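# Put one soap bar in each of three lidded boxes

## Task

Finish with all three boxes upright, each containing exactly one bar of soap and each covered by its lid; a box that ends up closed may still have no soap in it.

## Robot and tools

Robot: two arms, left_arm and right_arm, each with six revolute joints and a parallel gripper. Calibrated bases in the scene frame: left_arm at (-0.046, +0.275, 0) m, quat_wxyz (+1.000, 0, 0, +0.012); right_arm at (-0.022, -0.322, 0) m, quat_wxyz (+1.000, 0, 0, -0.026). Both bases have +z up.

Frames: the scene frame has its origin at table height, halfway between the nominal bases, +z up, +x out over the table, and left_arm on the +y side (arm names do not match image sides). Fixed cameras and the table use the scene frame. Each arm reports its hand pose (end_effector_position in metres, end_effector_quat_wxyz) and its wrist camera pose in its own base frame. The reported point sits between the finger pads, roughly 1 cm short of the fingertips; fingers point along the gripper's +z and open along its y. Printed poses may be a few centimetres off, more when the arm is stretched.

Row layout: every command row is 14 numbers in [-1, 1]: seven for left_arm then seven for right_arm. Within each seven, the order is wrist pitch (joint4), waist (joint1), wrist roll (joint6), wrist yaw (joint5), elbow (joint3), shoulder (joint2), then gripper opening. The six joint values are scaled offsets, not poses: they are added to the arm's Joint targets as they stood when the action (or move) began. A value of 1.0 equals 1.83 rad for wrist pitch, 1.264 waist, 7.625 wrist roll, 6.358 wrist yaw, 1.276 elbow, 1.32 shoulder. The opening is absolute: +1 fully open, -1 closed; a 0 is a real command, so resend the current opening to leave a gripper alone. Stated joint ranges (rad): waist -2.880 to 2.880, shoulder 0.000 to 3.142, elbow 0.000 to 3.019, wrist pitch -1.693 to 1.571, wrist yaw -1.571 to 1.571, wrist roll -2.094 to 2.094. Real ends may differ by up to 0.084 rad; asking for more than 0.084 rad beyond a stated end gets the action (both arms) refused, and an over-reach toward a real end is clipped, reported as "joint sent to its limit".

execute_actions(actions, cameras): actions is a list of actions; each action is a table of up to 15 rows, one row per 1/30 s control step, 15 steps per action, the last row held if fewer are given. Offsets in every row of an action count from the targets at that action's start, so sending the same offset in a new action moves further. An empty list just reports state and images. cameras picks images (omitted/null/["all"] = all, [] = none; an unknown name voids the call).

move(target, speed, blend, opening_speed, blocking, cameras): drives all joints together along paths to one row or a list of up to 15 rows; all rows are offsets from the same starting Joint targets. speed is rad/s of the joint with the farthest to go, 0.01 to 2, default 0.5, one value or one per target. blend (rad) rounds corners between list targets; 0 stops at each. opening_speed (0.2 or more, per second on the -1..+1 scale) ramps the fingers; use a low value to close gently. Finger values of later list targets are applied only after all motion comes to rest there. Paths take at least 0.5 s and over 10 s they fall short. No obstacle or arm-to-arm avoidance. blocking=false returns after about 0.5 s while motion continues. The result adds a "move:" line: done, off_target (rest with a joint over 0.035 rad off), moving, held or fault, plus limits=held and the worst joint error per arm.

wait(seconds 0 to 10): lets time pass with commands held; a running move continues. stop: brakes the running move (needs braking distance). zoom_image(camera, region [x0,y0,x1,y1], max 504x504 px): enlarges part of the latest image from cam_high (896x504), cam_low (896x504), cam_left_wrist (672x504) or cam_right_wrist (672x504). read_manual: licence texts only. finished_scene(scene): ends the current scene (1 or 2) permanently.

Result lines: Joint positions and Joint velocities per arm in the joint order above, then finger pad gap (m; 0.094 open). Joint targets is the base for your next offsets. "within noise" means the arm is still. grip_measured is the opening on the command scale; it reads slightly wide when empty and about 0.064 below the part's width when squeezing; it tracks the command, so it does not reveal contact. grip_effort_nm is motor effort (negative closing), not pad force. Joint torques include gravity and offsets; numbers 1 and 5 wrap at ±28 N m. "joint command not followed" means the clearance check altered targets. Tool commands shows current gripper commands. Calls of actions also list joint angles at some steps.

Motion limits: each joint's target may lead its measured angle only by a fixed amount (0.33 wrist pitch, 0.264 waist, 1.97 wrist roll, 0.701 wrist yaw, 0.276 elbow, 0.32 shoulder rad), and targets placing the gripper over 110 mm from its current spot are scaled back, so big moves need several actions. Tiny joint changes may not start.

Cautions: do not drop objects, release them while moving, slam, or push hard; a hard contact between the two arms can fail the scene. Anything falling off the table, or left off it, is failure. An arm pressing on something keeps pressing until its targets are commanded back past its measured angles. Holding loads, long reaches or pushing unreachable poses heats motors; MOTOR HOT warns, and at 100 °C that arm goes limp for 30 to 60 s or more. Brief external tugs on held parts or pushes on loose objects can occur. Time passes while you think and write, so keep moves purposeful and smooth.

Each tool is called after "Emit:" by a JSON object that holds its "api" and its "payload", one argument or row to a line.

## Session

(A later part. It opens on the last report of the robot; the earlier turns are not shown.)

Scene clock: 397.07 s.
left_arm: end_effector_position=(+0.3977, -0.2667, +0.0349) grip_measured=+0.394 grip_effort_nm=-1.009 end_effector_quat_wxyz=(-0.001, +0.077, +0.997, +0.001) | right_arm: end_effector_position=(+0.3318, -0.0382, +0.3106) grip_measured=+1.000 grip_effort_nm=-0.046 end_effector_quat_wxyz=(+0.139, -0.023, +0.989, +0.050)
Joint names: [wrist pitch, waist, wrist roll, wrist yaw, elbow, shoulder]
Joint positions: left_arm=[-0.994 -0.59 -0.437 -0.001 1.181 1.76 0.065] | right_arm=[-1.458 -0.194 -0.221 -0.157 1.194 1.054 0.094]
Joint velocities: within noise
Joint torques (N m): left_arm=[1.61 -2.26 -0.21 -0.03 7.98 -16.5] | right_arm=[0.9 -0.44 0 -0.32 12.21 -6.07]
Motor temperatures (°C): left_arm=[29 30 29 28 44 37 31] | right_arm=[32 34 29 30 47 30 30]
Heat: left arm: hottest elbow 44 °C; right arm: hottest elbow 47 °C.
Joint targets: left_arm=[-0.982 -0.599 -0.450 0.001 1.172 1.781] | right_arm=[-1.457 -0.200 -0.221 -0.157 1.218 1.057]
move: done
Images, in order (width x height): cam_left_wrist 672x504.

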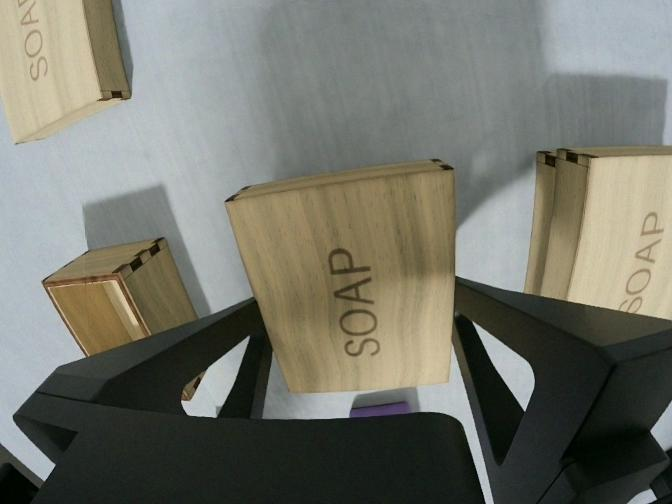

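Emit:
{"api": "move", "payload": {
  "target": [
    [-0.1011,0,0,0,0.1082,-0.0932,0.3,0,0,0,0,0,0,1],
    [-0.1519,0.0894,0.0153,0,0.4381,0.1811,0.3,0,0,0,0,0,0,1],
    [-0.0661,0.0894,0.0153,0,0.3307,0.2295,0.3,0,0,0,0,0,0,1]
  ],
  "speed": [0.2,0.4,0.15],
  "cameras": ["cam_left_wrist","cam_low"]
}}

Emit:
{"api": "zoom_image", "payload": {
  "camera": "cam_low",
  "region": [420, 230, 600, 330]
}}

Scene clock: 423.80 s.
left_arm: end_effector_position=(+0.5308, -0.2859, +0.0208) grip_measured=+0.392 grip_effort_nm=-1.043 end_effector_quat_wxyz=(+0.001, +0.073, +0.997, +0.000) | right_arm: end_effector_position=(+0.3318, -0.0382, +0.3106) grip_measured=+1.000 grip_effort_nm=-0.046 end_effector_quat_wxyz=(+0.139, -0.023, +0.989, +0.050)
Joint names: [wrist pitch, waist, wrist roll, wrist yaw, elbow, shoulder]
Joint positions: left_arm=[-1.115 -0.494 -0.346 -0.001 1.604 2.057 0.065] | right_arm=[-1.458 -0.194 -0.221 -0.157 1.194 1.054 0.094]
Joint velocities: within noise
Joint torques (N m): left_arm=[1.66 -1.03 0.09 -0.02 8.44 -21.71] | right_arm=[0.9 -0.5 0 -0.32 12.21 -6.07]
Motor temperatures (°C): left_arm=[29 30 29 28 42 37 32] | right_arm=[32 34 29 30 47 30 30]
Heat: left arm: hottest elbow 42 °C; right arm: hottest elbow 47 °C.
Joint targets: left_arm=[-1.102 -0.486 -0.333 0.001 1.594 2.084] | right_arm=[-1.457 -0.200 -0.221 -0.157 1.218 1.057]
move: done
Images, in order (width x height): cam_low 896x504, cam_left_wrist 672x504.

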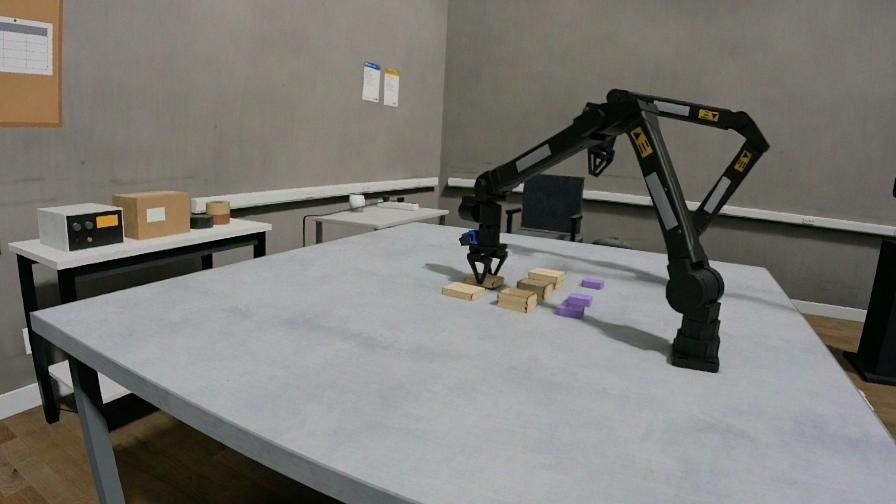

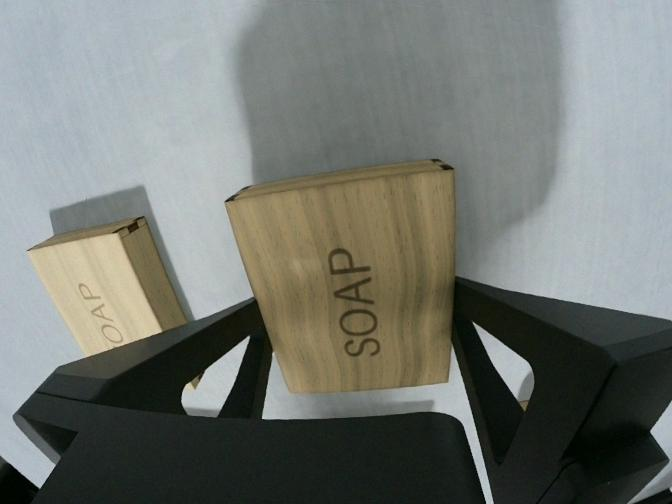

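Scaled by 2.800 from the camera's 896x504 image, which has a finer 1280x720 frame.

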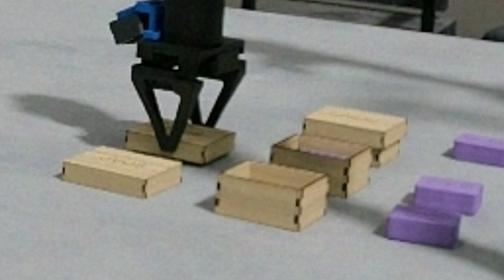

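Emit:
{"api": "move", "payload": {
  "target": [
    [0,0,0,0,-0.003,0.0075,0.3,0,0,0,0,0,0,1],
    [0,0,0,0,-0.003,0.0075,0.85,0,0,0,0,0,0,1],
    [-0.0661,0,0,0,0.1074,-0.0485,0.85,0,0,0,0,0,0,1]
  ],
  "speed": [0.05,0.2,0.2],
  "opening_speed": 0.5,
  "cameras": ["cam_left_wrist","cam_low"]
}}

Emit:
{"api": "zoom_image", "payload": {
  "camera": "cam_low",
  "region": [420, 230, 600, 330]
}}

Scene clock: 435.17 s.
left_arm: end_effector_position=(+0.5388, -0.2902, +0.0620) grip_measured=+0.848 grip_effort_nm=0.115 end_effector_quat_wxyz=(+0.004, +0.074, +0.997, -0.001) | right_arm: end_effector_position=(+0.3318, -0.0382, +0.3106) grip_measured=+1.000 grip_effort_nm=-0.051 end_effector_quat_wxyz=(+0.139, -0.023, +0.989, +0.050)
Joint names: [wrist pitch, waist, wrist roll, wrist yaw, elbow, shoulder]
Joint positions: left_arm=[-1.212 -0.494 -0.346 -0.001 1.682 2.033 0.087] | right_arm=[-1.458 -0.194 -0.221 -0.157 1.194 1.054 0.094]
Joint velocities: within noise
Joint torques (N m): left_arm=[0.59 -1.03 0.09 -0.02 14.58 -25.11] | right_arm=[0.9 -0.44 0 -0.32 12.22 -6.07]
Motor temperatures (°C): left_arm=[29 30 29 28 42 37 32] | right_arm=[32 34 29 30 47 30 30]
Heat: left arm: hottest elbow 42 °C; right arm: hottest elbow 47 °C.
Joint targets: left_arm=[-1.223 -0.486 -0.333 0.001 1.731 2.020] | right_arm=[-1.457 -0.200 -0.221 -0.157 1.218 1.057]
move: off_target (left_arm); left_arm: the elbow is farthest, 0.049 rad from its target
Images, in order (width x height): cam_low 896x504, cam_left_wrist 672x504.

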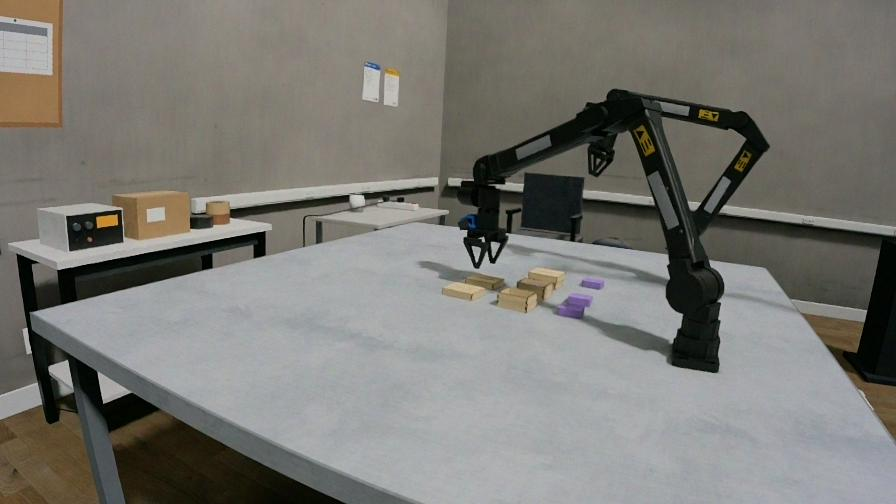

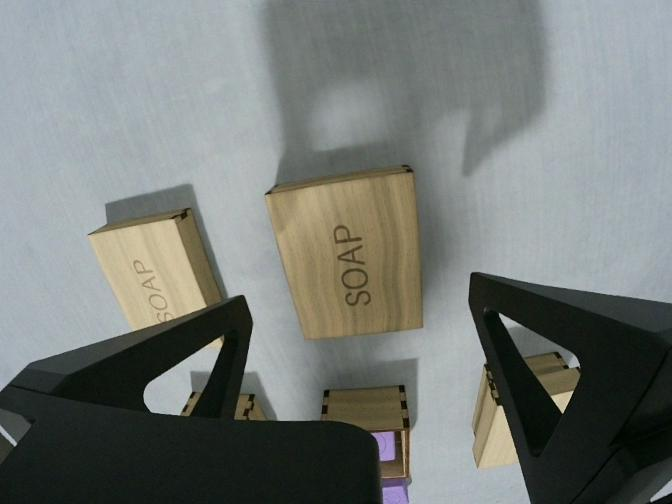

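Scaled by 2.800 from the camera's 896x504 image, which has a finer 1280x720 frame.

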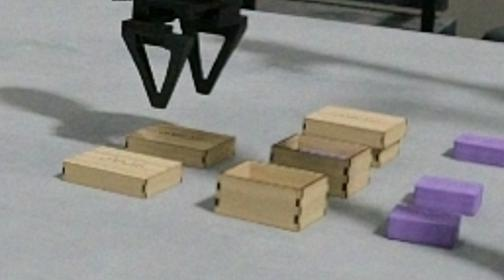

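Emit:
{"api": "move", "payload": {
  "target": [
    [-0.0508,-0.2223,-0.0376,0,-0.1419,-0.1894,1,0,0,0,0,0,0,1],
    [0.0475,-0.2223,-0.0376,0,-0.2555,-0.125,1,0,0,0,0,0,0,1]
  ],
  "speed": 0.5,
  "blend": 0.05,
  "cameras": ["cam_left_wrist"]
}}

Scene clock: 467.83 s.
left_arm: end_effector_position=(+0.3803, -0.3748, +0.0730) grip_measured=+0.998 grip_effort_nm=0.115 end_effector_quat_wxyz=(-0.003, +0.085, +0.996, +0.002) | right_arm: end_effector_position=(+0.3318, -0.0382, +0.3106) grip_measured=+1.000 grip_effort_nm=-0.051 end_effector_quat_wxyz=(+0.139, -0.023, +0.989, +0.050)
Joint names: [wrist pitch, waist, wrist roll, wrist yaw, elbow, shoulder]
Joint positions: left_arm=[-1.15 -0.777 -0.606 0 1.412 1.84 0.094] | right_arm=[-1.458 -0.194 -0.221 -0.157 1.194 1.054 0.094]
Joint velocities: within noise
Joint torques (N m): left_arm=[1.59 -0.79 -0.22 -0.05 8.9 -19.43] | right_arm=[0.9 -0.44 0 -0.32 12.21 -6.07]
Motor temperatures (°C): left_arm=[28 30 29 28 46 38 31] | right_arm=[32 33 29 30 47 30 30]
Heat: left arm: hottest elbow 46 °C; right arm: hottest elbow 47 °C.
Joint targets: left_arm=[-1.137 -0.767 -0.620 0.001 1.405 1.855] | right_arm=[-1.457 -0.200 -0.221 -0.157 1.218 1.057]
move: done
Images, in order (width x height): cam_left_wrist 672x504.

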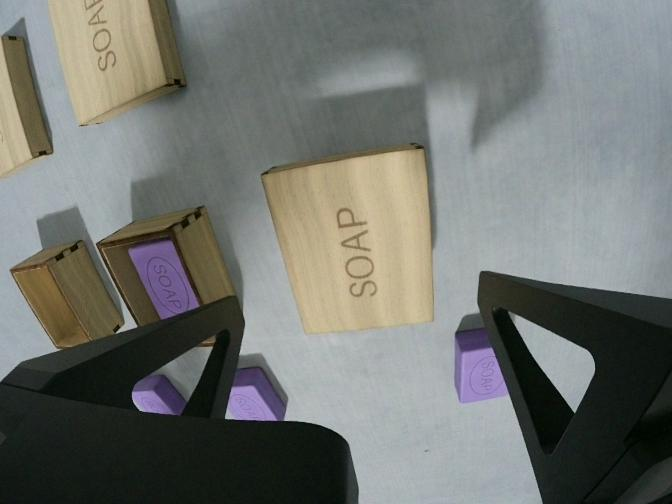

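Emit:
{"api": "move", "payload": {
  "target": [
    [0.0525,0,0,0,-0.0408,0.0356,1,0,0,0,0,0,0,1],
    [0.0525,0,0,0,-0.0408,0.0356,0.3,0,0,0,0,0,0,1]
  ],
  "speed": 0.2,
  "opening_speed": 0.4,
  "cameras": ["cam_left_wrist"]
}}

Scene clock: 483.13 s.
left_arm: end_effector_position=(+0.3804, -0.3749, +0.0375) grip_measured=+0.390 grip_effort_nm=-1.004 end_effector_quat_wxyz=(+0.001, +0.085, +0.996, -0.001) | right_arm: end_effector_position=(+0.3318, -0.0382, +0.3106) grip_measured=+1.000 grip_effort_nm=-0.051 end_effector_quat_wxyz=(+0.139, -0.023, +0.989, +0.050)
Joint names: [wrist pitch, waist, wrist roll, wrist yaw, elbow, shoulder]
Joint positions: left_arm=[-1.054 -0.777 -0.607 0 1.363 1.877 0.065] | right_arm=[-1.458 -0.194 -0.221 -0.157 1.194 1.054 0.094]
Joint velocities: within noise
Joint torques (N m): left_arm=[1.62 -0.73 -0.21 -0.06 8.21 -18.67] | right_arm=[0.9 -0.5 0 -0.32 12.21 -6.07]
Motor temperatures (°C): left_arm=[28 30 29 28 45 38 30] | right_arm=[32 33 28 30 48 30 30]
Heat: left arm: hottest elbow 45 °C; right arm: hottest elbow 48 °C.
Joint targets: left_arm=[-1.041 -0.767 -0.620 0.001 1.353 1.902] | right_arm=[-1.457 -0.200 -0.221 -0.157 1.218 1.057]
move: done
Images, in order (width x height): cam_left_wrist 672x504.

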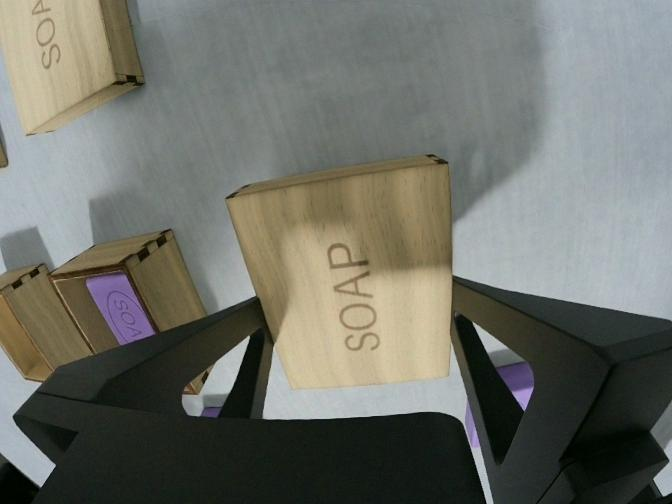

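Emit:
{"api": "move", "payload": {
  "target": [
    [-0.0962,0,0,0,0.1113,-0.0826,0.3,0,0,0,0,0,0,1],
    [-0.1623,0.0934,0.0188,0,0.4522,0.1826,0.3,0,0,0,0,0,0,1],
    [-0.0798,0.0934,0.0188,0,0.3425,0.2235,0.3,0,0,0,0,0,0,1]
  ],
  "speed": [0.2,0.4,0.15],
  "cameras": ["cam_left_wrist","cam_low"]
}}

Emit:
{"api": "zoom_image", "payload": {
  "camera": "cam_low",
  "region": [420, 230, 600, 330]
}}

Scene clock: 504.27 s.
left_arm: end_effector_position=(+0.5137, -0.3950, +0.0216) grip_measured=+0.388 grip_effort_nm=-1.038 end_effector_quat_wxyz=(+0.001, +0.082, +0.997, -0.001) | right_arm: end_effector_position=(+0.3318, -0.0382, +0.3106) grip_measured=+1.000 grip_effort_nm=-0.056 end_effector_quat_wxyz=(+0.139, -0.023, +0.989, +0.050)
Joint names: [wrist pitch, waist, wrist roll, wrist yaw, elbow, shoulder]
Joint positions: left_arm=[-1.199 -0.655 -0.49 0 1.8 2.169 0.065] | right_arm=[-1.458 -0.194 -0.221 -0.157 1.194 1.054 0.094]
Joint velocities: within noise
Joint torques (N m): left_arm=[1.61 -1.14 0.1 -0.05 8.91 -24.29] | right_arm=[0.9 -0.5 0 -0.32 12.21 -6.01]
Motor temperatures (°C): left_arm=[28 30 29 28 45 38 32] | right_arm=[32 33 28 30 48 30 30]
Heat: left arm: hottest elbow 45 °C; right arm: hottest elbow 48 °C.
Joint targets: left_arm=[-1.187 -0.649 -0.477 0.001 1.790 2.197] | right_arm=[-1.457 -0.200 -0.221 -0.157 1.218 1.057]
move: done
Images, in order (width x height): cam_low 896x504, cam_left_wrist 672x504.

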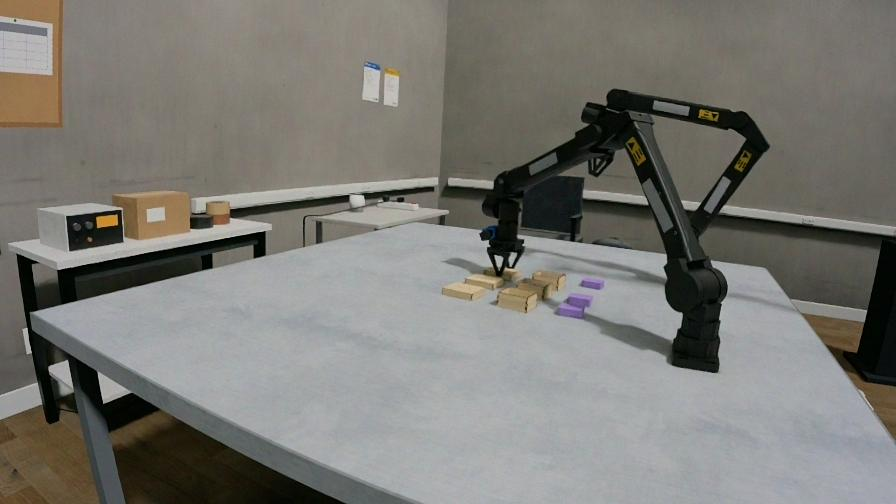

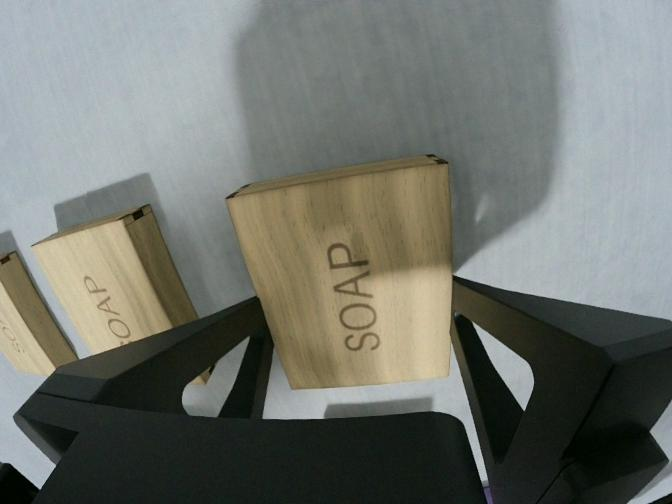

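Scaled by 2.800 from the camera's 896x504 image, which has a finer 1280x720 frame.

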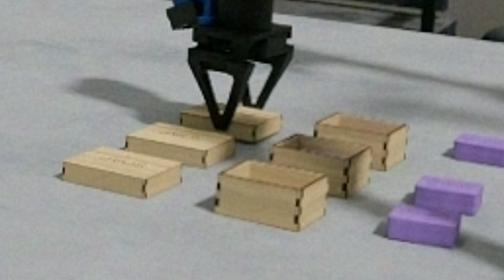

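Emit:
{"api": "move", "payload": {
  "target": [
    [0,0,0,0,-0.0031,0.0076,0.3,0,0,0,0,0,0,1],
    [0,0,0,0,-0.0031,0.0076,0.85,0,0,0,0,0,0,1],
    [-0.082,0,0,0,0.1097,-0.053,0.85,0,0,0,0,0,0,1],
    [-0.1098,0.1028,0.0143,0,-0.188,-0.3462,0.85,0,0,0,0,0,0,1]
  ],
  "speed": [0.05,0.2,0.25,0.5],
  "blend": [0,0,0.05,0],
  "opening_speed": 0.5,
  "cameras": ["cam_left_wrist"]
}}

Scene clock: 521.03 s.
left_arm: end_effector_position=(+0.4610, -0.2685, +0.1727) grip_measured=+0.848 grip_effort_nm=0.125 end_effector_quat_wxyz=(+0.002, +0.073, +0.997, -0.001) | right_arm: end_effector_position=(+0.3318, -0.0382, +0.3106) grip_measured=+1.000 grip_effort_nm=-0.056 end_effector_quat_wxyz=(+0.139, -0.023, +0.989, +0.050)
Joint names: [wrist pitch, waist, wrist roll, wrist yaw, elbow, shoulder]
Joint positions: left_arm=[-1.377 -0.527 -0.381 0 1.564 1.753 0.087] | right_arm=[-1.458 -0.194 -0.221 -0.157 1.194 1.054 0.094]
Joint velocities: within noise
Joint torques (N m): left_arm=[0.68 -0.97 0.06 -0.04 9.07 -21.42] | right_arm=[0.9 -0.44 0 -0.32 12.21 -6.07]
Motor temperatures (°C): left_arm=[28 30 29 28 44 40 32] | right_arm=[32 33 28 30 48 30 30]
Heat: left arm: hottest elbow 44 °C; right arm: hottest elbow 48 °C.
Joint targets: left_arm=[-1.387 -0.519 -0.367 0.001 1.551 1.740] | right_arm=[-1.457 -0.200 -0.221 -0.157 1.218 1.057]
move: done; target 2's new numbers were sent with left_arm's shoulder 0.038 rad from that target
Images, in order (width x height): cam_left_wrist 672x504.

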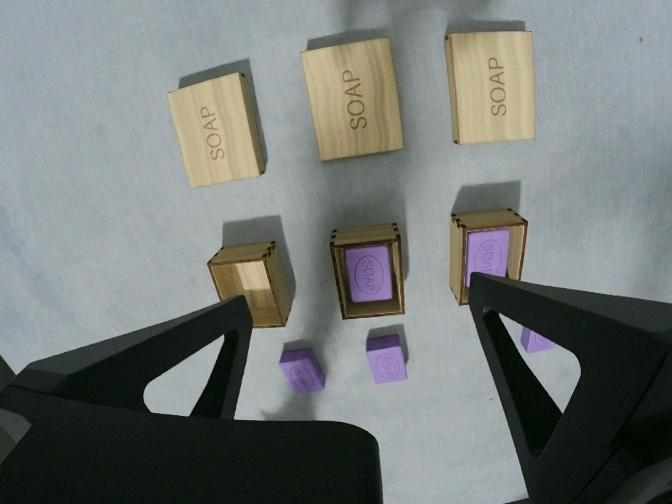

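Emit:
{"api": "move", "payload": {
  "target": [0.1973,-0.1875,-0.0357,0,-0.5102,-0.2386,0.6,0,0,0,0,0,0,1],
  "speed": 0.5,
  "cameras": ["cam_left_wrist"]
}}

Scene clock: 541.57 s.
left_arm: end_effector_position=(+0.2716, -0.2520, +0.0757) grip_measured=+0.602 grip_effort_nm=-0.134 end_effector_quat_wxyz=(+0.001, +0.061, +0.998, +0.000) | right_arm: end_effector_position=(+0.3318, -0.0382, +0.3106) grip_measured=+1.000 grip_effort_nm=-0.046 end_effector_quat_wxyz=(+0.139, -0.023, +0.989, +0.050)
Joint names: [wrist pitch, waist, wrist roll, wrist yaw, elbow, shoulder]
Joint positions: left_arm=[-1.039 -0.747 -0.626 0 0.912 1.442 0.075] | right_arm=[-1.458 -0.194 -0.221 -0.157 1.194 1.054 0.094]
Joint velocities: within noise
Joint torques (N m): left_arm=[1.68 -2.32 -0.19 -0.06 7.91 -14.39] | right_arm=[0.9 -0.5 0 -0.32 12.21 -6.07]
Motor temperatures (°C): left_arm=[28 30 29 28 43 41 31] | right_arm=[32 33 28 30 48 30 30]
Heat: left arm: hottest elbow 43 °C; right arm: hottest elbow 48 °C.
Joint targets: left_arm=[-1.026 -0.756 -0.640 0.001 0.900 1.425] | right_arm=[-1.457 -0.200 -0.221 -0.157 1.218 1.057]
move: done
Images, in order (width x height): cam_left_wrist 672x504.

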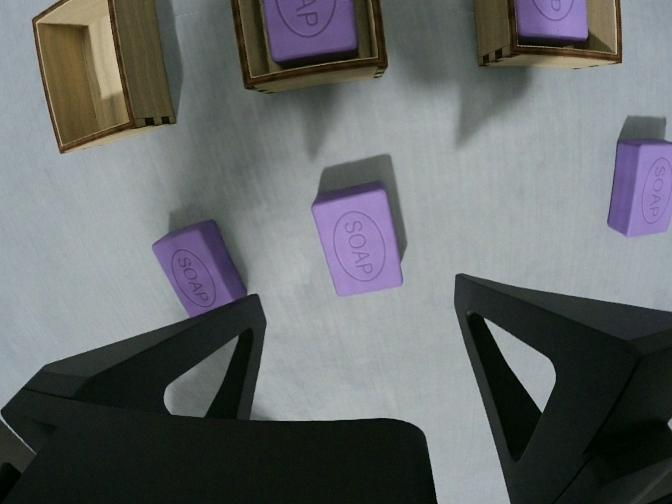

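Emit:
{"api": "move", "payload": {
  "target": [
    [0.0869,0,-0.0136,0,-0.0533,0.0992,0.6,0,0,0,0,0,0,1],
    [0.0869,0,-0.0136,0,-0.0533,0.0992,-0.33,0,0,0,0,0,0,1]
  ],
  "speed": 0.2,
  "opening_speed": 0.4,
  "cameras": ["cam_left_wrist","cam_low"]
}}

Emit:
{"api": "zoom_image", "payload": {
  "camera": "cam_low",
  "region": [480, 230, 660, 330]
}}

Scene clock: 586.93 s.
left_arm: end_effector_position=(+0.2711, -0.2515, +0.0218) grip_measured=-0.207 grip_effort_nm=-1.018 end_effector_quat_wxyz=(+0.000, +0.008, +1.000, +0.000) | right_arm: end_effector_position=(+0.3318, -0.0382, +0.3106) grip_measured=+1.000 grip_effort_nm=-0.042 end_effector_quat_wxyz=(+0.139, -0.023, +0.989, +0.050)
Joint names: [wrist pitch, waist, wrist roll, wrist yaw, elbow, shoulder]
Joint positions: left_arm=[-0.88 -0.747 -0.73 0 0.842 1.534 0.037] | right_arm=[-1.458 -0.194 -0.221 -0.157 1.194 1.054 0.094]
Joint velocities: within noise
Joint torques (N m): left_arm=[1.58 -2.26 -0.21 -0.06 7.12 -11.46] | right_arm=[0.88 -0.44 0 -0.32 12.21 -6.07]
Motor temperatures (°C): left_arm=[28 30 29 28 40 37 30] | right_arm=[32 33 28 30 48 30 30]
Heat: left arm: hottest elbow 40 °C; right arm: hottest elbow 48 °C.
Joint targets: left_arm=[-0.867 -0.756 -0.743 0.001 0.832 1.556] | right_arm=[-1.457 -0.200 -0.221 -0.157 1.218 1.057]
move: done
Images, in order (width x height): cam_low 896x504, cam_left_wrist 672x504.

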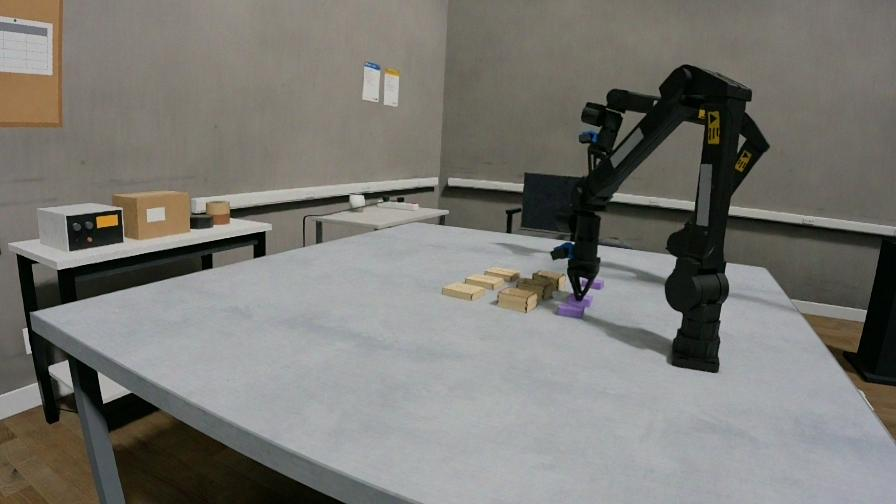

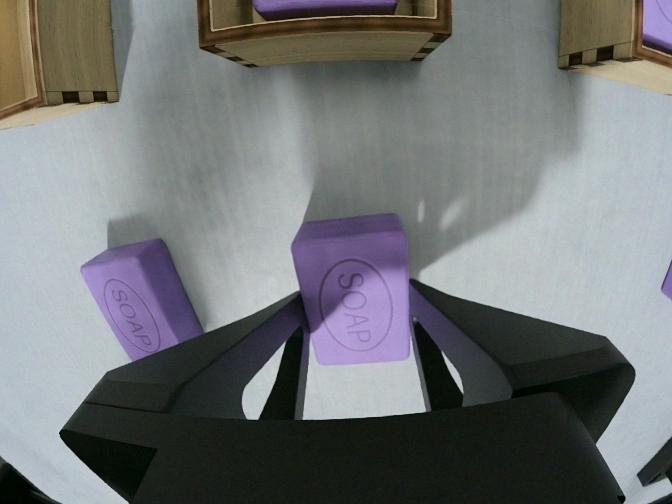

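Scaled by 2.800 from the camera's 896x504 image, which has a finer 1280x720 frame.

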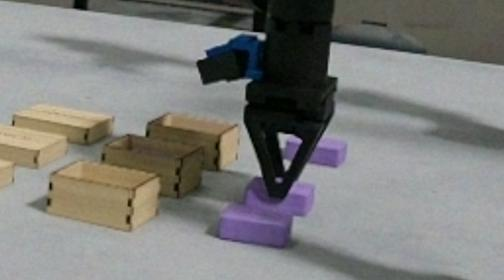

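Emit:
{"api": "move", "payload": {
  "target": [
    [-0.1404,0,0,0,0.1301,-0.1258,-0.33,0,0,0,0,0,0,1],
    [-0.1798,0.3291,0.0729,0,0.3025,0.0144,-0.33,0,0,0,0,0,0,1]
  ],
  "speed": [0.25,0.4],
  "blend": 0.04,
  "cameras": ["cam_left_wrist"]
}}

Scene clock: 610.10 s.
left_arm: end_effector_position=(+0.4085, -0.1473, +0.1191) grip_measured=-0.208 grip_effort_nm=-1.038 end_effector_quat_wxyz=(-0.002, +0.072, +0.997, +0.001) | right_arm: end_effector_position=(+0.3318, -0.0382, +0.3106) grip_measured=+1.000 grip_effort_nm=-0.051 end_effector_quat_wxyz=(+0.139, -0.023, +0.989, +0.050)
Joint names: [wrist pitch, waist, wrist roll, wrist yaw, elbow, shoulder]
Joint positions: left_arm=[-1.185 -0.345 -0.201 0 1.16 1.551 0.037] | right_arm=[-1.458 -0.194 -0.221 -0.157 1.194 1.054 0.094]
Joint velocities: within noise
Joint torques (N m): left_arm=[0.61 -1.2 0.11 -0.03 14.91 -13.45] | right_arm=[0.9 -0.5 0 -0.32 12.21 -6.07]
Motor temperatures (°C): left_arm=[28 30 29 28 41 36 31] | right_arm=[32 33 28 30 49 30 30]
Heat: left arm: hottest elbow 41 °C; right arm: hottest elbow 49 °C.
Joint targets: left_arm=[-1.197 -0.340 -0.187 0.001 1.218 1.575] | right_arm=[-1.457 -0.200 -0.221 -0.157 1.218 1.057]
move: off_target (left_arm); left_arm: the elbow is farthest, 0.058 rad from its target
Images, in order (width x height): cam_left_wrist 672x504.

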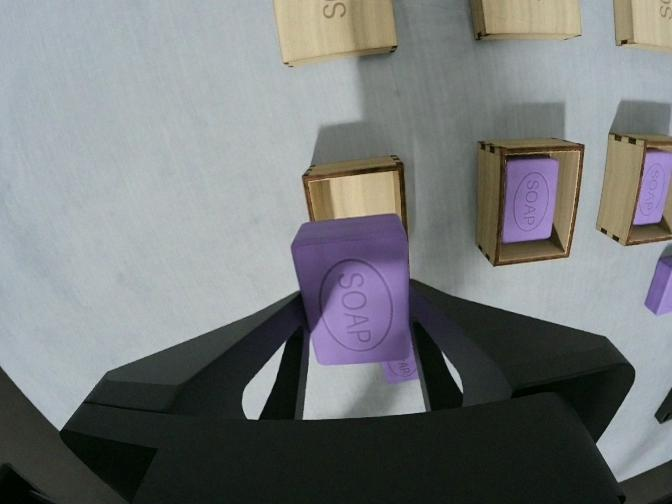

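Emit:
{"api": "move", "payload": {
  "target": [0.1066,-0.011,0,0,-0.1513,0.0303,-0.33,0,0,0,0,0,0,1],
  "speed": 0.25,
  "cameras": ["cam_left_wrist","cam_low"]
}}

Emit:
{"api": "zoom_image", "payload": {
  "camera": "cam_low",
  "region": [440, 230, 600, 330]
}}

Scene clock: 629.17 s.
left_arm: end_effector_position=(+0.3962, -0.1429, +0.0583) grip_measured=-0.208 grip_effort_nm=-1.033 end_effector_quat_wxyz=(-0.002, +0.072, +0.997, +0.001) | right_arm: end_effector_position=(+0.3318, -0.0382, +0.3106) grip_measured=+1.000 grip_effort_nm=-0.056 end_effector_quat_wxyz=(+0.139, -0.023, +0.989, +0.050)
Joint names: [wrist pitch, waist, wrist roll, wrist yaw, elbow, shoulder]
Joint positions: left_arm=[-1.014 -0.345 -0.201 0 1.034 1.595 0.037] | right_arm=[-1.458 -0.194 -0.221 -0.157 1.194 1.054 0.094]
Joint velocities: within noise
Joint torques (N m): left_arm=[1.72 -2.26 0.1 -0.03 8.03 -13.68] | right_arm=[0.9 -0.44 0 -0.32 12.19 -6.07]
Motor temperatures (°C): left_arm=[28 30 29 28 45 36 32] | right_arm=[32 33 28 30 49 30 30]
Heat: left arm: hottest elbow 45 °C; right arm: hottest elbow 49 °C.
Joint targets: left_arm=[-1.001 -0.354 -0.188 0.001 1.025 1.615] | right_arm=[-1.457 -0.200 -0.221 -0.157 1.218 1.057]
move: done
Images, in order (width x height): cam_low 896x504, cam_left_wrist 672x504.

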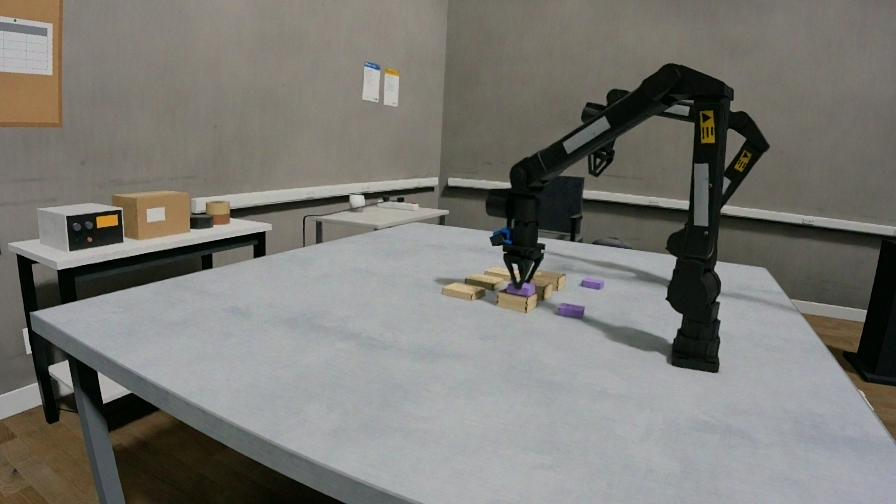

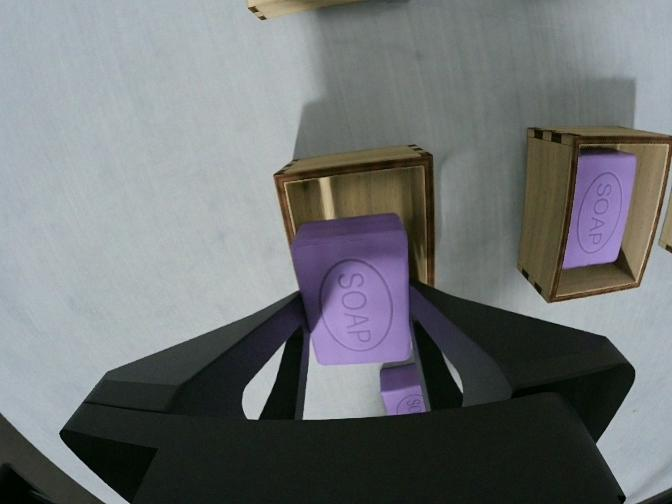

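Scaled by 3.150 from the camera's 896x504 image, which has a finer 1280x720 frame.

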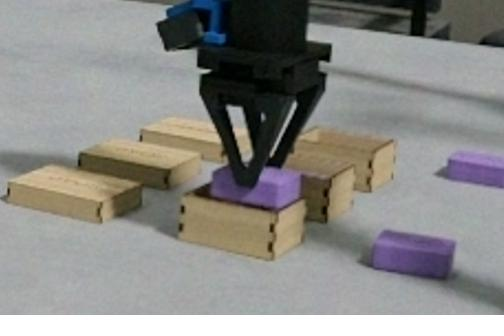

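Emit:
{"api": "move", "payload": {
  "target": [0.0377,-0.0071,0,0,-0.018,0.0348,-0.33,0,0,0,0,0,0,1],
  "speed": 0.12,
  "cameras": ["cam_left_wrist","cam_low"]
}}

Emit:
{"api": "zoom_image", "payload": {
  "camera": "cam_low",
  "region": [440, 230, 600, 330]
}}

Scene clock: 656.63 s.
left_arm: end_effector_position=(+0.3987, -0.1464, +0.0345) grip_measured=-0.208 grip_effort_nm=-1.043 end_effector_quat_wxyz=(+0.000, +0.075, +0.997, +0.000) | right_arm: end_effector_position=(+0.3318, -0.0382, +0.3106) grip_measured=+1.000 grip_effort_nm=-0.051 end_effector_quat_wxyz=(+0.139, -0.023, +0.989, +0.050)
Joint names: [wrist pitch, waist, wrist roll, wrist yaw, elbow, shoulder]
Joint positions: left_arm=[-0.945 -0.351 -0.201 0 1.012 1.637 0.037] | right_arm=[-1.458 -0.194 -0.221 -0.157 1.194 1.054 0.094]
Joint velocities: within noise
Joint torques (N m): left_arm=[1.61 -2.55 0.1 -0.03 7.51 -13.68] | right_arm=[0.9 -0.5 0 -0.32 12.22 -6.01]
Motor temperatures (°C): left_arm=[28 30 29 28 43 36 32] | right_arm=[32 33 28 30 49 30 30]
Heat: left arm: hottest elbow 43 °C; right arm: hottest elbow 49 °C.
Joint targets: left_arm=[-0.932 -0.363 -0.188 0.001 1.002 1.661] | right_arm=[-1.457 -0.200 -0.221 -0.157 1.218 1.057]
move: done
Images, in order (width x height): cam_low 896x504, cam_left_wrist 672x504.

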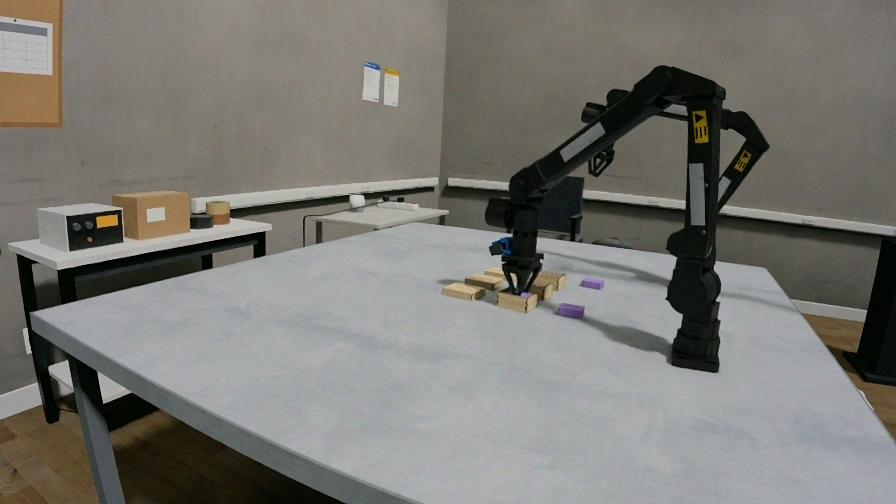

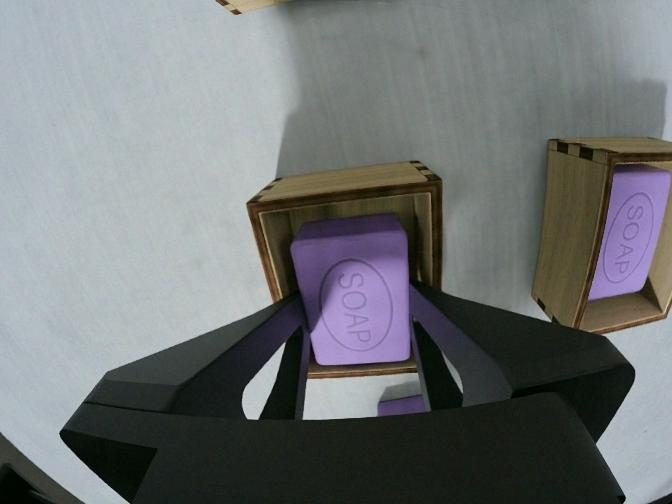

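Scaled by 3.150 from the camera's 896x504 image, which has a finer 1280x720 frame.

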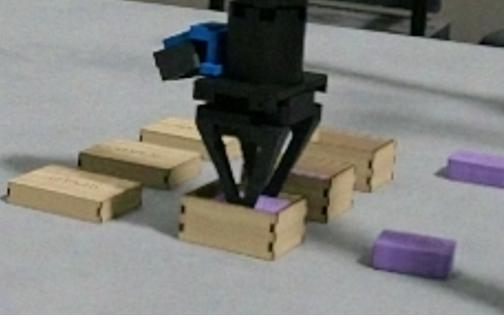

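Emit:
{"api": "move", "payload": {
  "target": [
    [0.0077,-0.0071,0,0,-0.004,0.006,-0.33,0,0,0,0,0,0,1],
    [0.0077,-0.0071,0,0,-0.004,0.006,-0.08,0,0,0,0,0,0,1],
    [-0.1557,-0.0071,0,0,0.1552,-0.1242,-0.08,0,0,0,0,0,0,1]
  ],
  "speed": [0.06,0.2,0.2],
  "opening_speed": 0.2,
  "cameras": ["cam_left_wrist"]
}}

Scene clock: 671.50 s.
left_arm: end_effector_position=(+0.3961, -0.1494, +0.1295) grip_measured=-0.122 grip_effort_nm=1.248 end_effector_quat_wxyz=(-0.001, +0.080, +0.997, +0.000) | right_arm: end_effector_position=(+0.3318, -0.0382, +0.3106) grip_measured=+1.000 grip_effort_nm=-0.051 end_effector_quat_wxyz=(+0.139, -0.023, +0.989, +0.050)
Joint names: [wrist pitch, waist, wrist roll, wrist yaw, elbow, shoulder]
Joint positions: left_arm=[-1.206 -0.36 -0.2 0 1.145 1.512 0.041] | right_arm=[-1.458 -0.194 -0.221 -0.157 1.194 1.054 0.094]
Joint velocities: within noise
Joint torques (N m): left_arm=[0.51 -2.55 0.09 -0.03 14.76 -16.73] | right_arm=[0.9 -0.44 0 -0.32 12.21 -6.01]
Motor temperatures (°C): left_arm=[28 30 29 28 42 36 32] | right_arm=[31 33 28 30 49 30 30]
Heat: left arm: hottest elbow 42 °C; right arm: hottest elbow 49 °C.
Joint targets: left_arm=[-1.217 -0.372 -0.187 0.001 1.199 1.496] | right_arm=[-1.457 -0.200 -0.221 -0.157 1.218 1.057]
move: off_target (left_arm); left_arm: the elbow is farthest, 0.055 rad from its target
Images, in order (width x height): cam_left_wrist 672x504.

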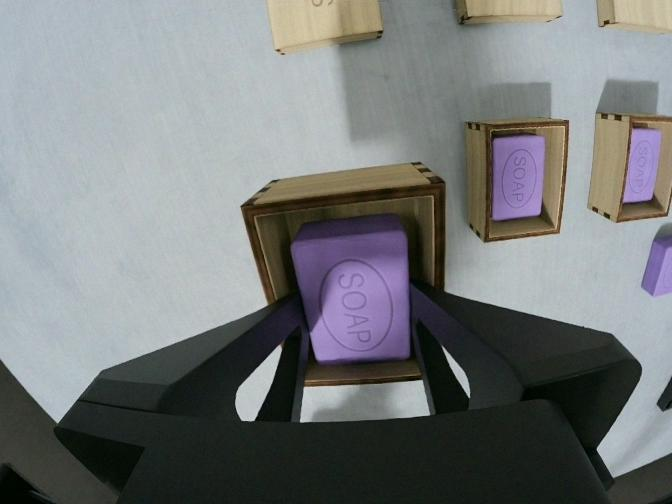

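Emit:
{"api": "move", "payload": {
  "target": [
    [0.1634,0,0,0,-0.1583,0.1311,-0.08,0,0,0,0,0,0,1],
    [0.1634,0,0,0,-0.1583,0.1311,-0.165,0,0,0,0,0,0,1]
  ],
  "speed": 0.12,
  "opening_speed": 0.2,
  "cameras": ["cam_left_wrist","cam_low"]
}}

Emit:
{"api": "zoom_image", "payload": {
  "camera": "cam_low",
  "region": [440, 230, 600, 330]
}}

Scene clock: 699.97 s.
left_arm: end_effector_position=(+0.3979, -0.1502, +0.0301) grip_measured=-0.161 grip_effort_nm=-0.183 end_effector_quat_wxyz=(+0.001, +0.080, +0.997, +0.000) | right_arm: end_effector_position=(+0.3318, -0.0382, +0.3106) grip_measured=+1.000 grip_effort_nm=-0.056 end_effector_quat_wxyz=(+0.139, -0.023, +0.989, +0.050)
Joint names: [wrist pitch, waist, wrist roll, wrist yaw, elbow, shoulder]
Joint positions: left_arm=[-0.933 -0.36 -0.2 0 1.009 1.646 0.039] | right_arm=[-1.458 -0.194 -0.221 -0.157 1.194 1.054 0.094]
Joint velocities: within noise
Joint torques (N m): left_arm=[1.7 -2.55 0.08 -0.03 7.39 -13.74] | right_arm=[0.9 -0.44 0 -0.32 12.21 -6.07]
Motor temperatures (°C): left_arm=[28 30 29 28 49 36 33] | right_arm=[31 33 28 30 49 30 30]
Heat: left arm: hottest elbow 49 °C; right arm: hottest elbow 49 °C.
Joint targets: left_arm=[-0.918 -0.372 -0.187 0.001 0.997 1.670] | right_arm=[-1.457 -0.200 -0.221 -0.157 1.218 1.057]
move: done
Images, in order (width x height): cam_low 896x504, cam_left_wrist 672x504.

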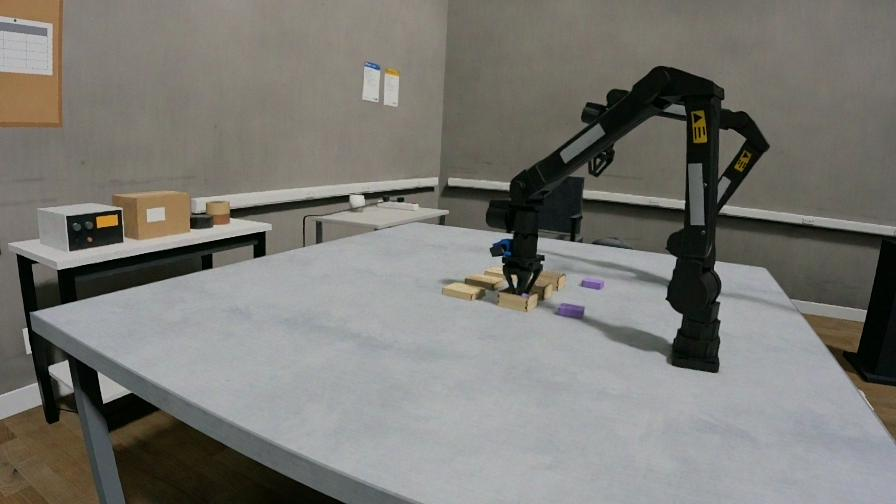

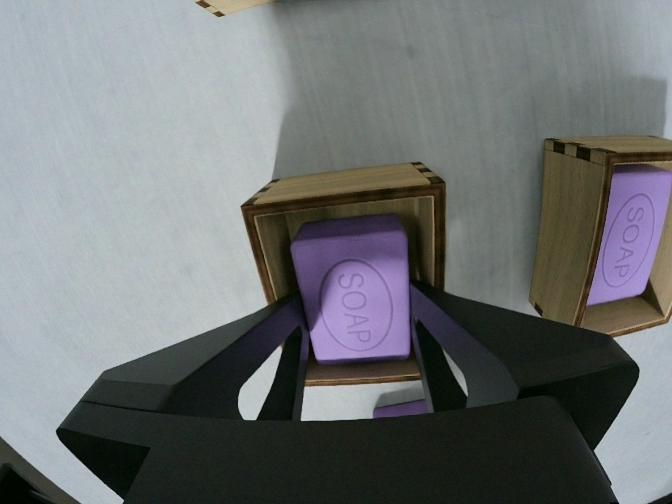

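Scaled by 3.150 from the camera's 896x504 image, which has a finer 1280x720 frame.

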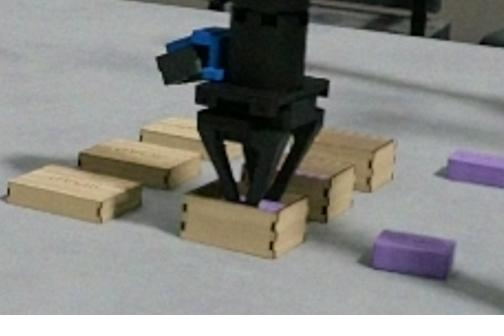

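Emit:
{"api": "move", "payload": {
  "target": [-0.0545,0,0,0,0.0745,-0.0606,-0.165,0,0,0,0,0,0,1],
  "speed": 0.1,
  "cameras": ["cam_left_wrist"]
}}

Scene clock: 714.23 s.
left_arm: end_effector_position=(+0.3996, -0.1509, +0.0578) grip_measured=-0.161 grip_effort_nm=-0.203 end_effector_quat_wxyz=(+0.002, +0.080, +0.997, +0.000) | right_arm: end_effector_position=(+0.3318, -0.0382, +0.3106) grip_measured=+1.000 grip_effort_nm=-0.051 end_effector_quat_wxyz=(+0.139, -0.023, +0.989, +0.050)
Joint names: [wrist pitch, waist, wrist roll, wrist yaw, elbow, shoulder]
Joint positions: left_arm=[-1.006 -0.36 -0.2 0 1.044 1.605 0.039] | right_arm=[-1.458 -0.194 -0.221 -0.157 1.194 1.054 0.094]
Joint velocities: within noise
Joint torques (N m): left_arm=[0.75 -2.55 0.08 -0.02 13.31 -17.08] | right_arm=[0.9 -0.44 0 -0.32 12.21 -6.07]
Motor temperatures (°C): left_arm=[28 30 29 28 47 36 32] | right_arm=[31 33 28 30 49 30 30]
Heat: left arm: hottest elbow 47 °C; right arm: hottest elbow 49 °C.
Joint targets: left_arm=[-1.018 -0.372 -0.187 0.001 1.093 1.590] | right_arm=[-1.457 -0.200 -0.221 -0.157 1.218 1.057]
move: off_target (left_arm); left_arm: the elbow is farthest, 0.048 rad from its target
Images, in order (width x height): cam_left_wrist 672x504.

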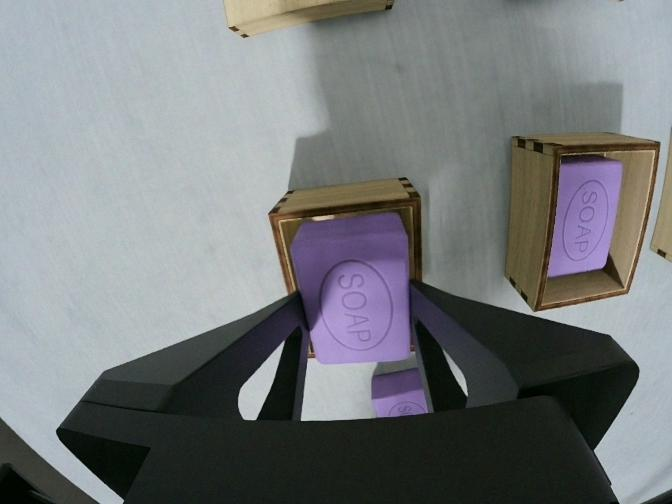

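Emit:
{"api": "move", "payload": {
  "target": [
    [0.0545,0,0,0,-0.0765,0.0616,-0.165,0,0,0,0,0,0,1],
    [0.0545,0,0,0,-0.0765,0.0616,-0.138,0,0,0,0,0,0,1]
  ],
  "speed": 0.12,
  "opening_speed": 0.2,
  "cameras": ["cam_left_wrist"]
}}

Scene clock: 745.87 s.
left_arm: end_effector_position=(+0.3983, -0.1507, +0.0316) grip_measured=-0.143 grip_effort_nm=0.222 end_effector_quat_wxyz=(+0.003, +0.080, +0.997, -0.001) | right_arm: end_effector_position=(+0.3318, -0.0382, +0.3106) grip_measured=+1.000 grip_effort_nm=-0.056 end_effector_quat_wxyz=(+0.139, -0.023, +0.989, +0.050)
Joint names: [wrist pitch, waist, wrist roll, wrist yaw, elbow, shoulder]
Joint positions: left_arm=[-0.931 -0.361 -0.2 0 1.009 1.642 0.04] | right_arm=[-1.458 -0.194 -0.221 -0.157 1.194 1.054 0.094]
Joint velocities: within noise
Joint torques (N m): left_arm=[1.63 -2.43 0.08 -0.02 7.24 -13.16] | right_arm=[0.88 -0.5 0 -0.32 12.21 -6.07]
Motor temperatures (°C): left_arm=[28 30 29 28 49 37 31] | right_arm=[31 33 28 30 50 30 30]
Heat: left arm: hottest elbow 49 °C; right arm: hottest elbow 50 °C.
Joint targets: left_arm=[-0.918 -0.372 -0.187 0.001 0.995 1.671] | right_arm=[-1.457 -0.200 -0.221 -0.157 1.218 1.057]
move: done; target 2's new numbers were sent with left_arm's shoulder 0.037 rad from that target
Images, in order (width x height): cam_left_wrist 672x504.

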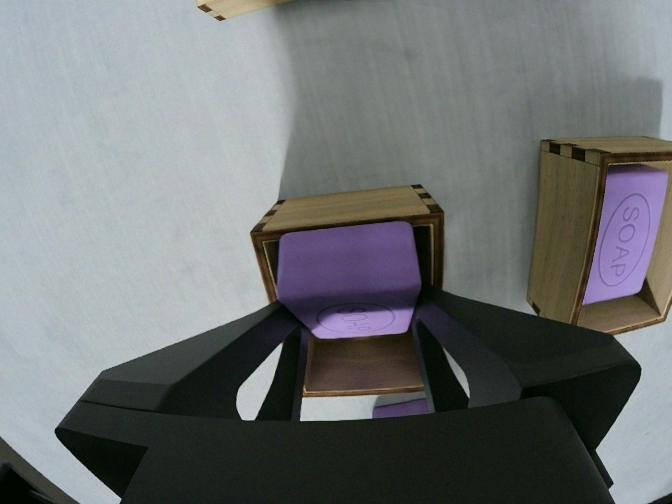

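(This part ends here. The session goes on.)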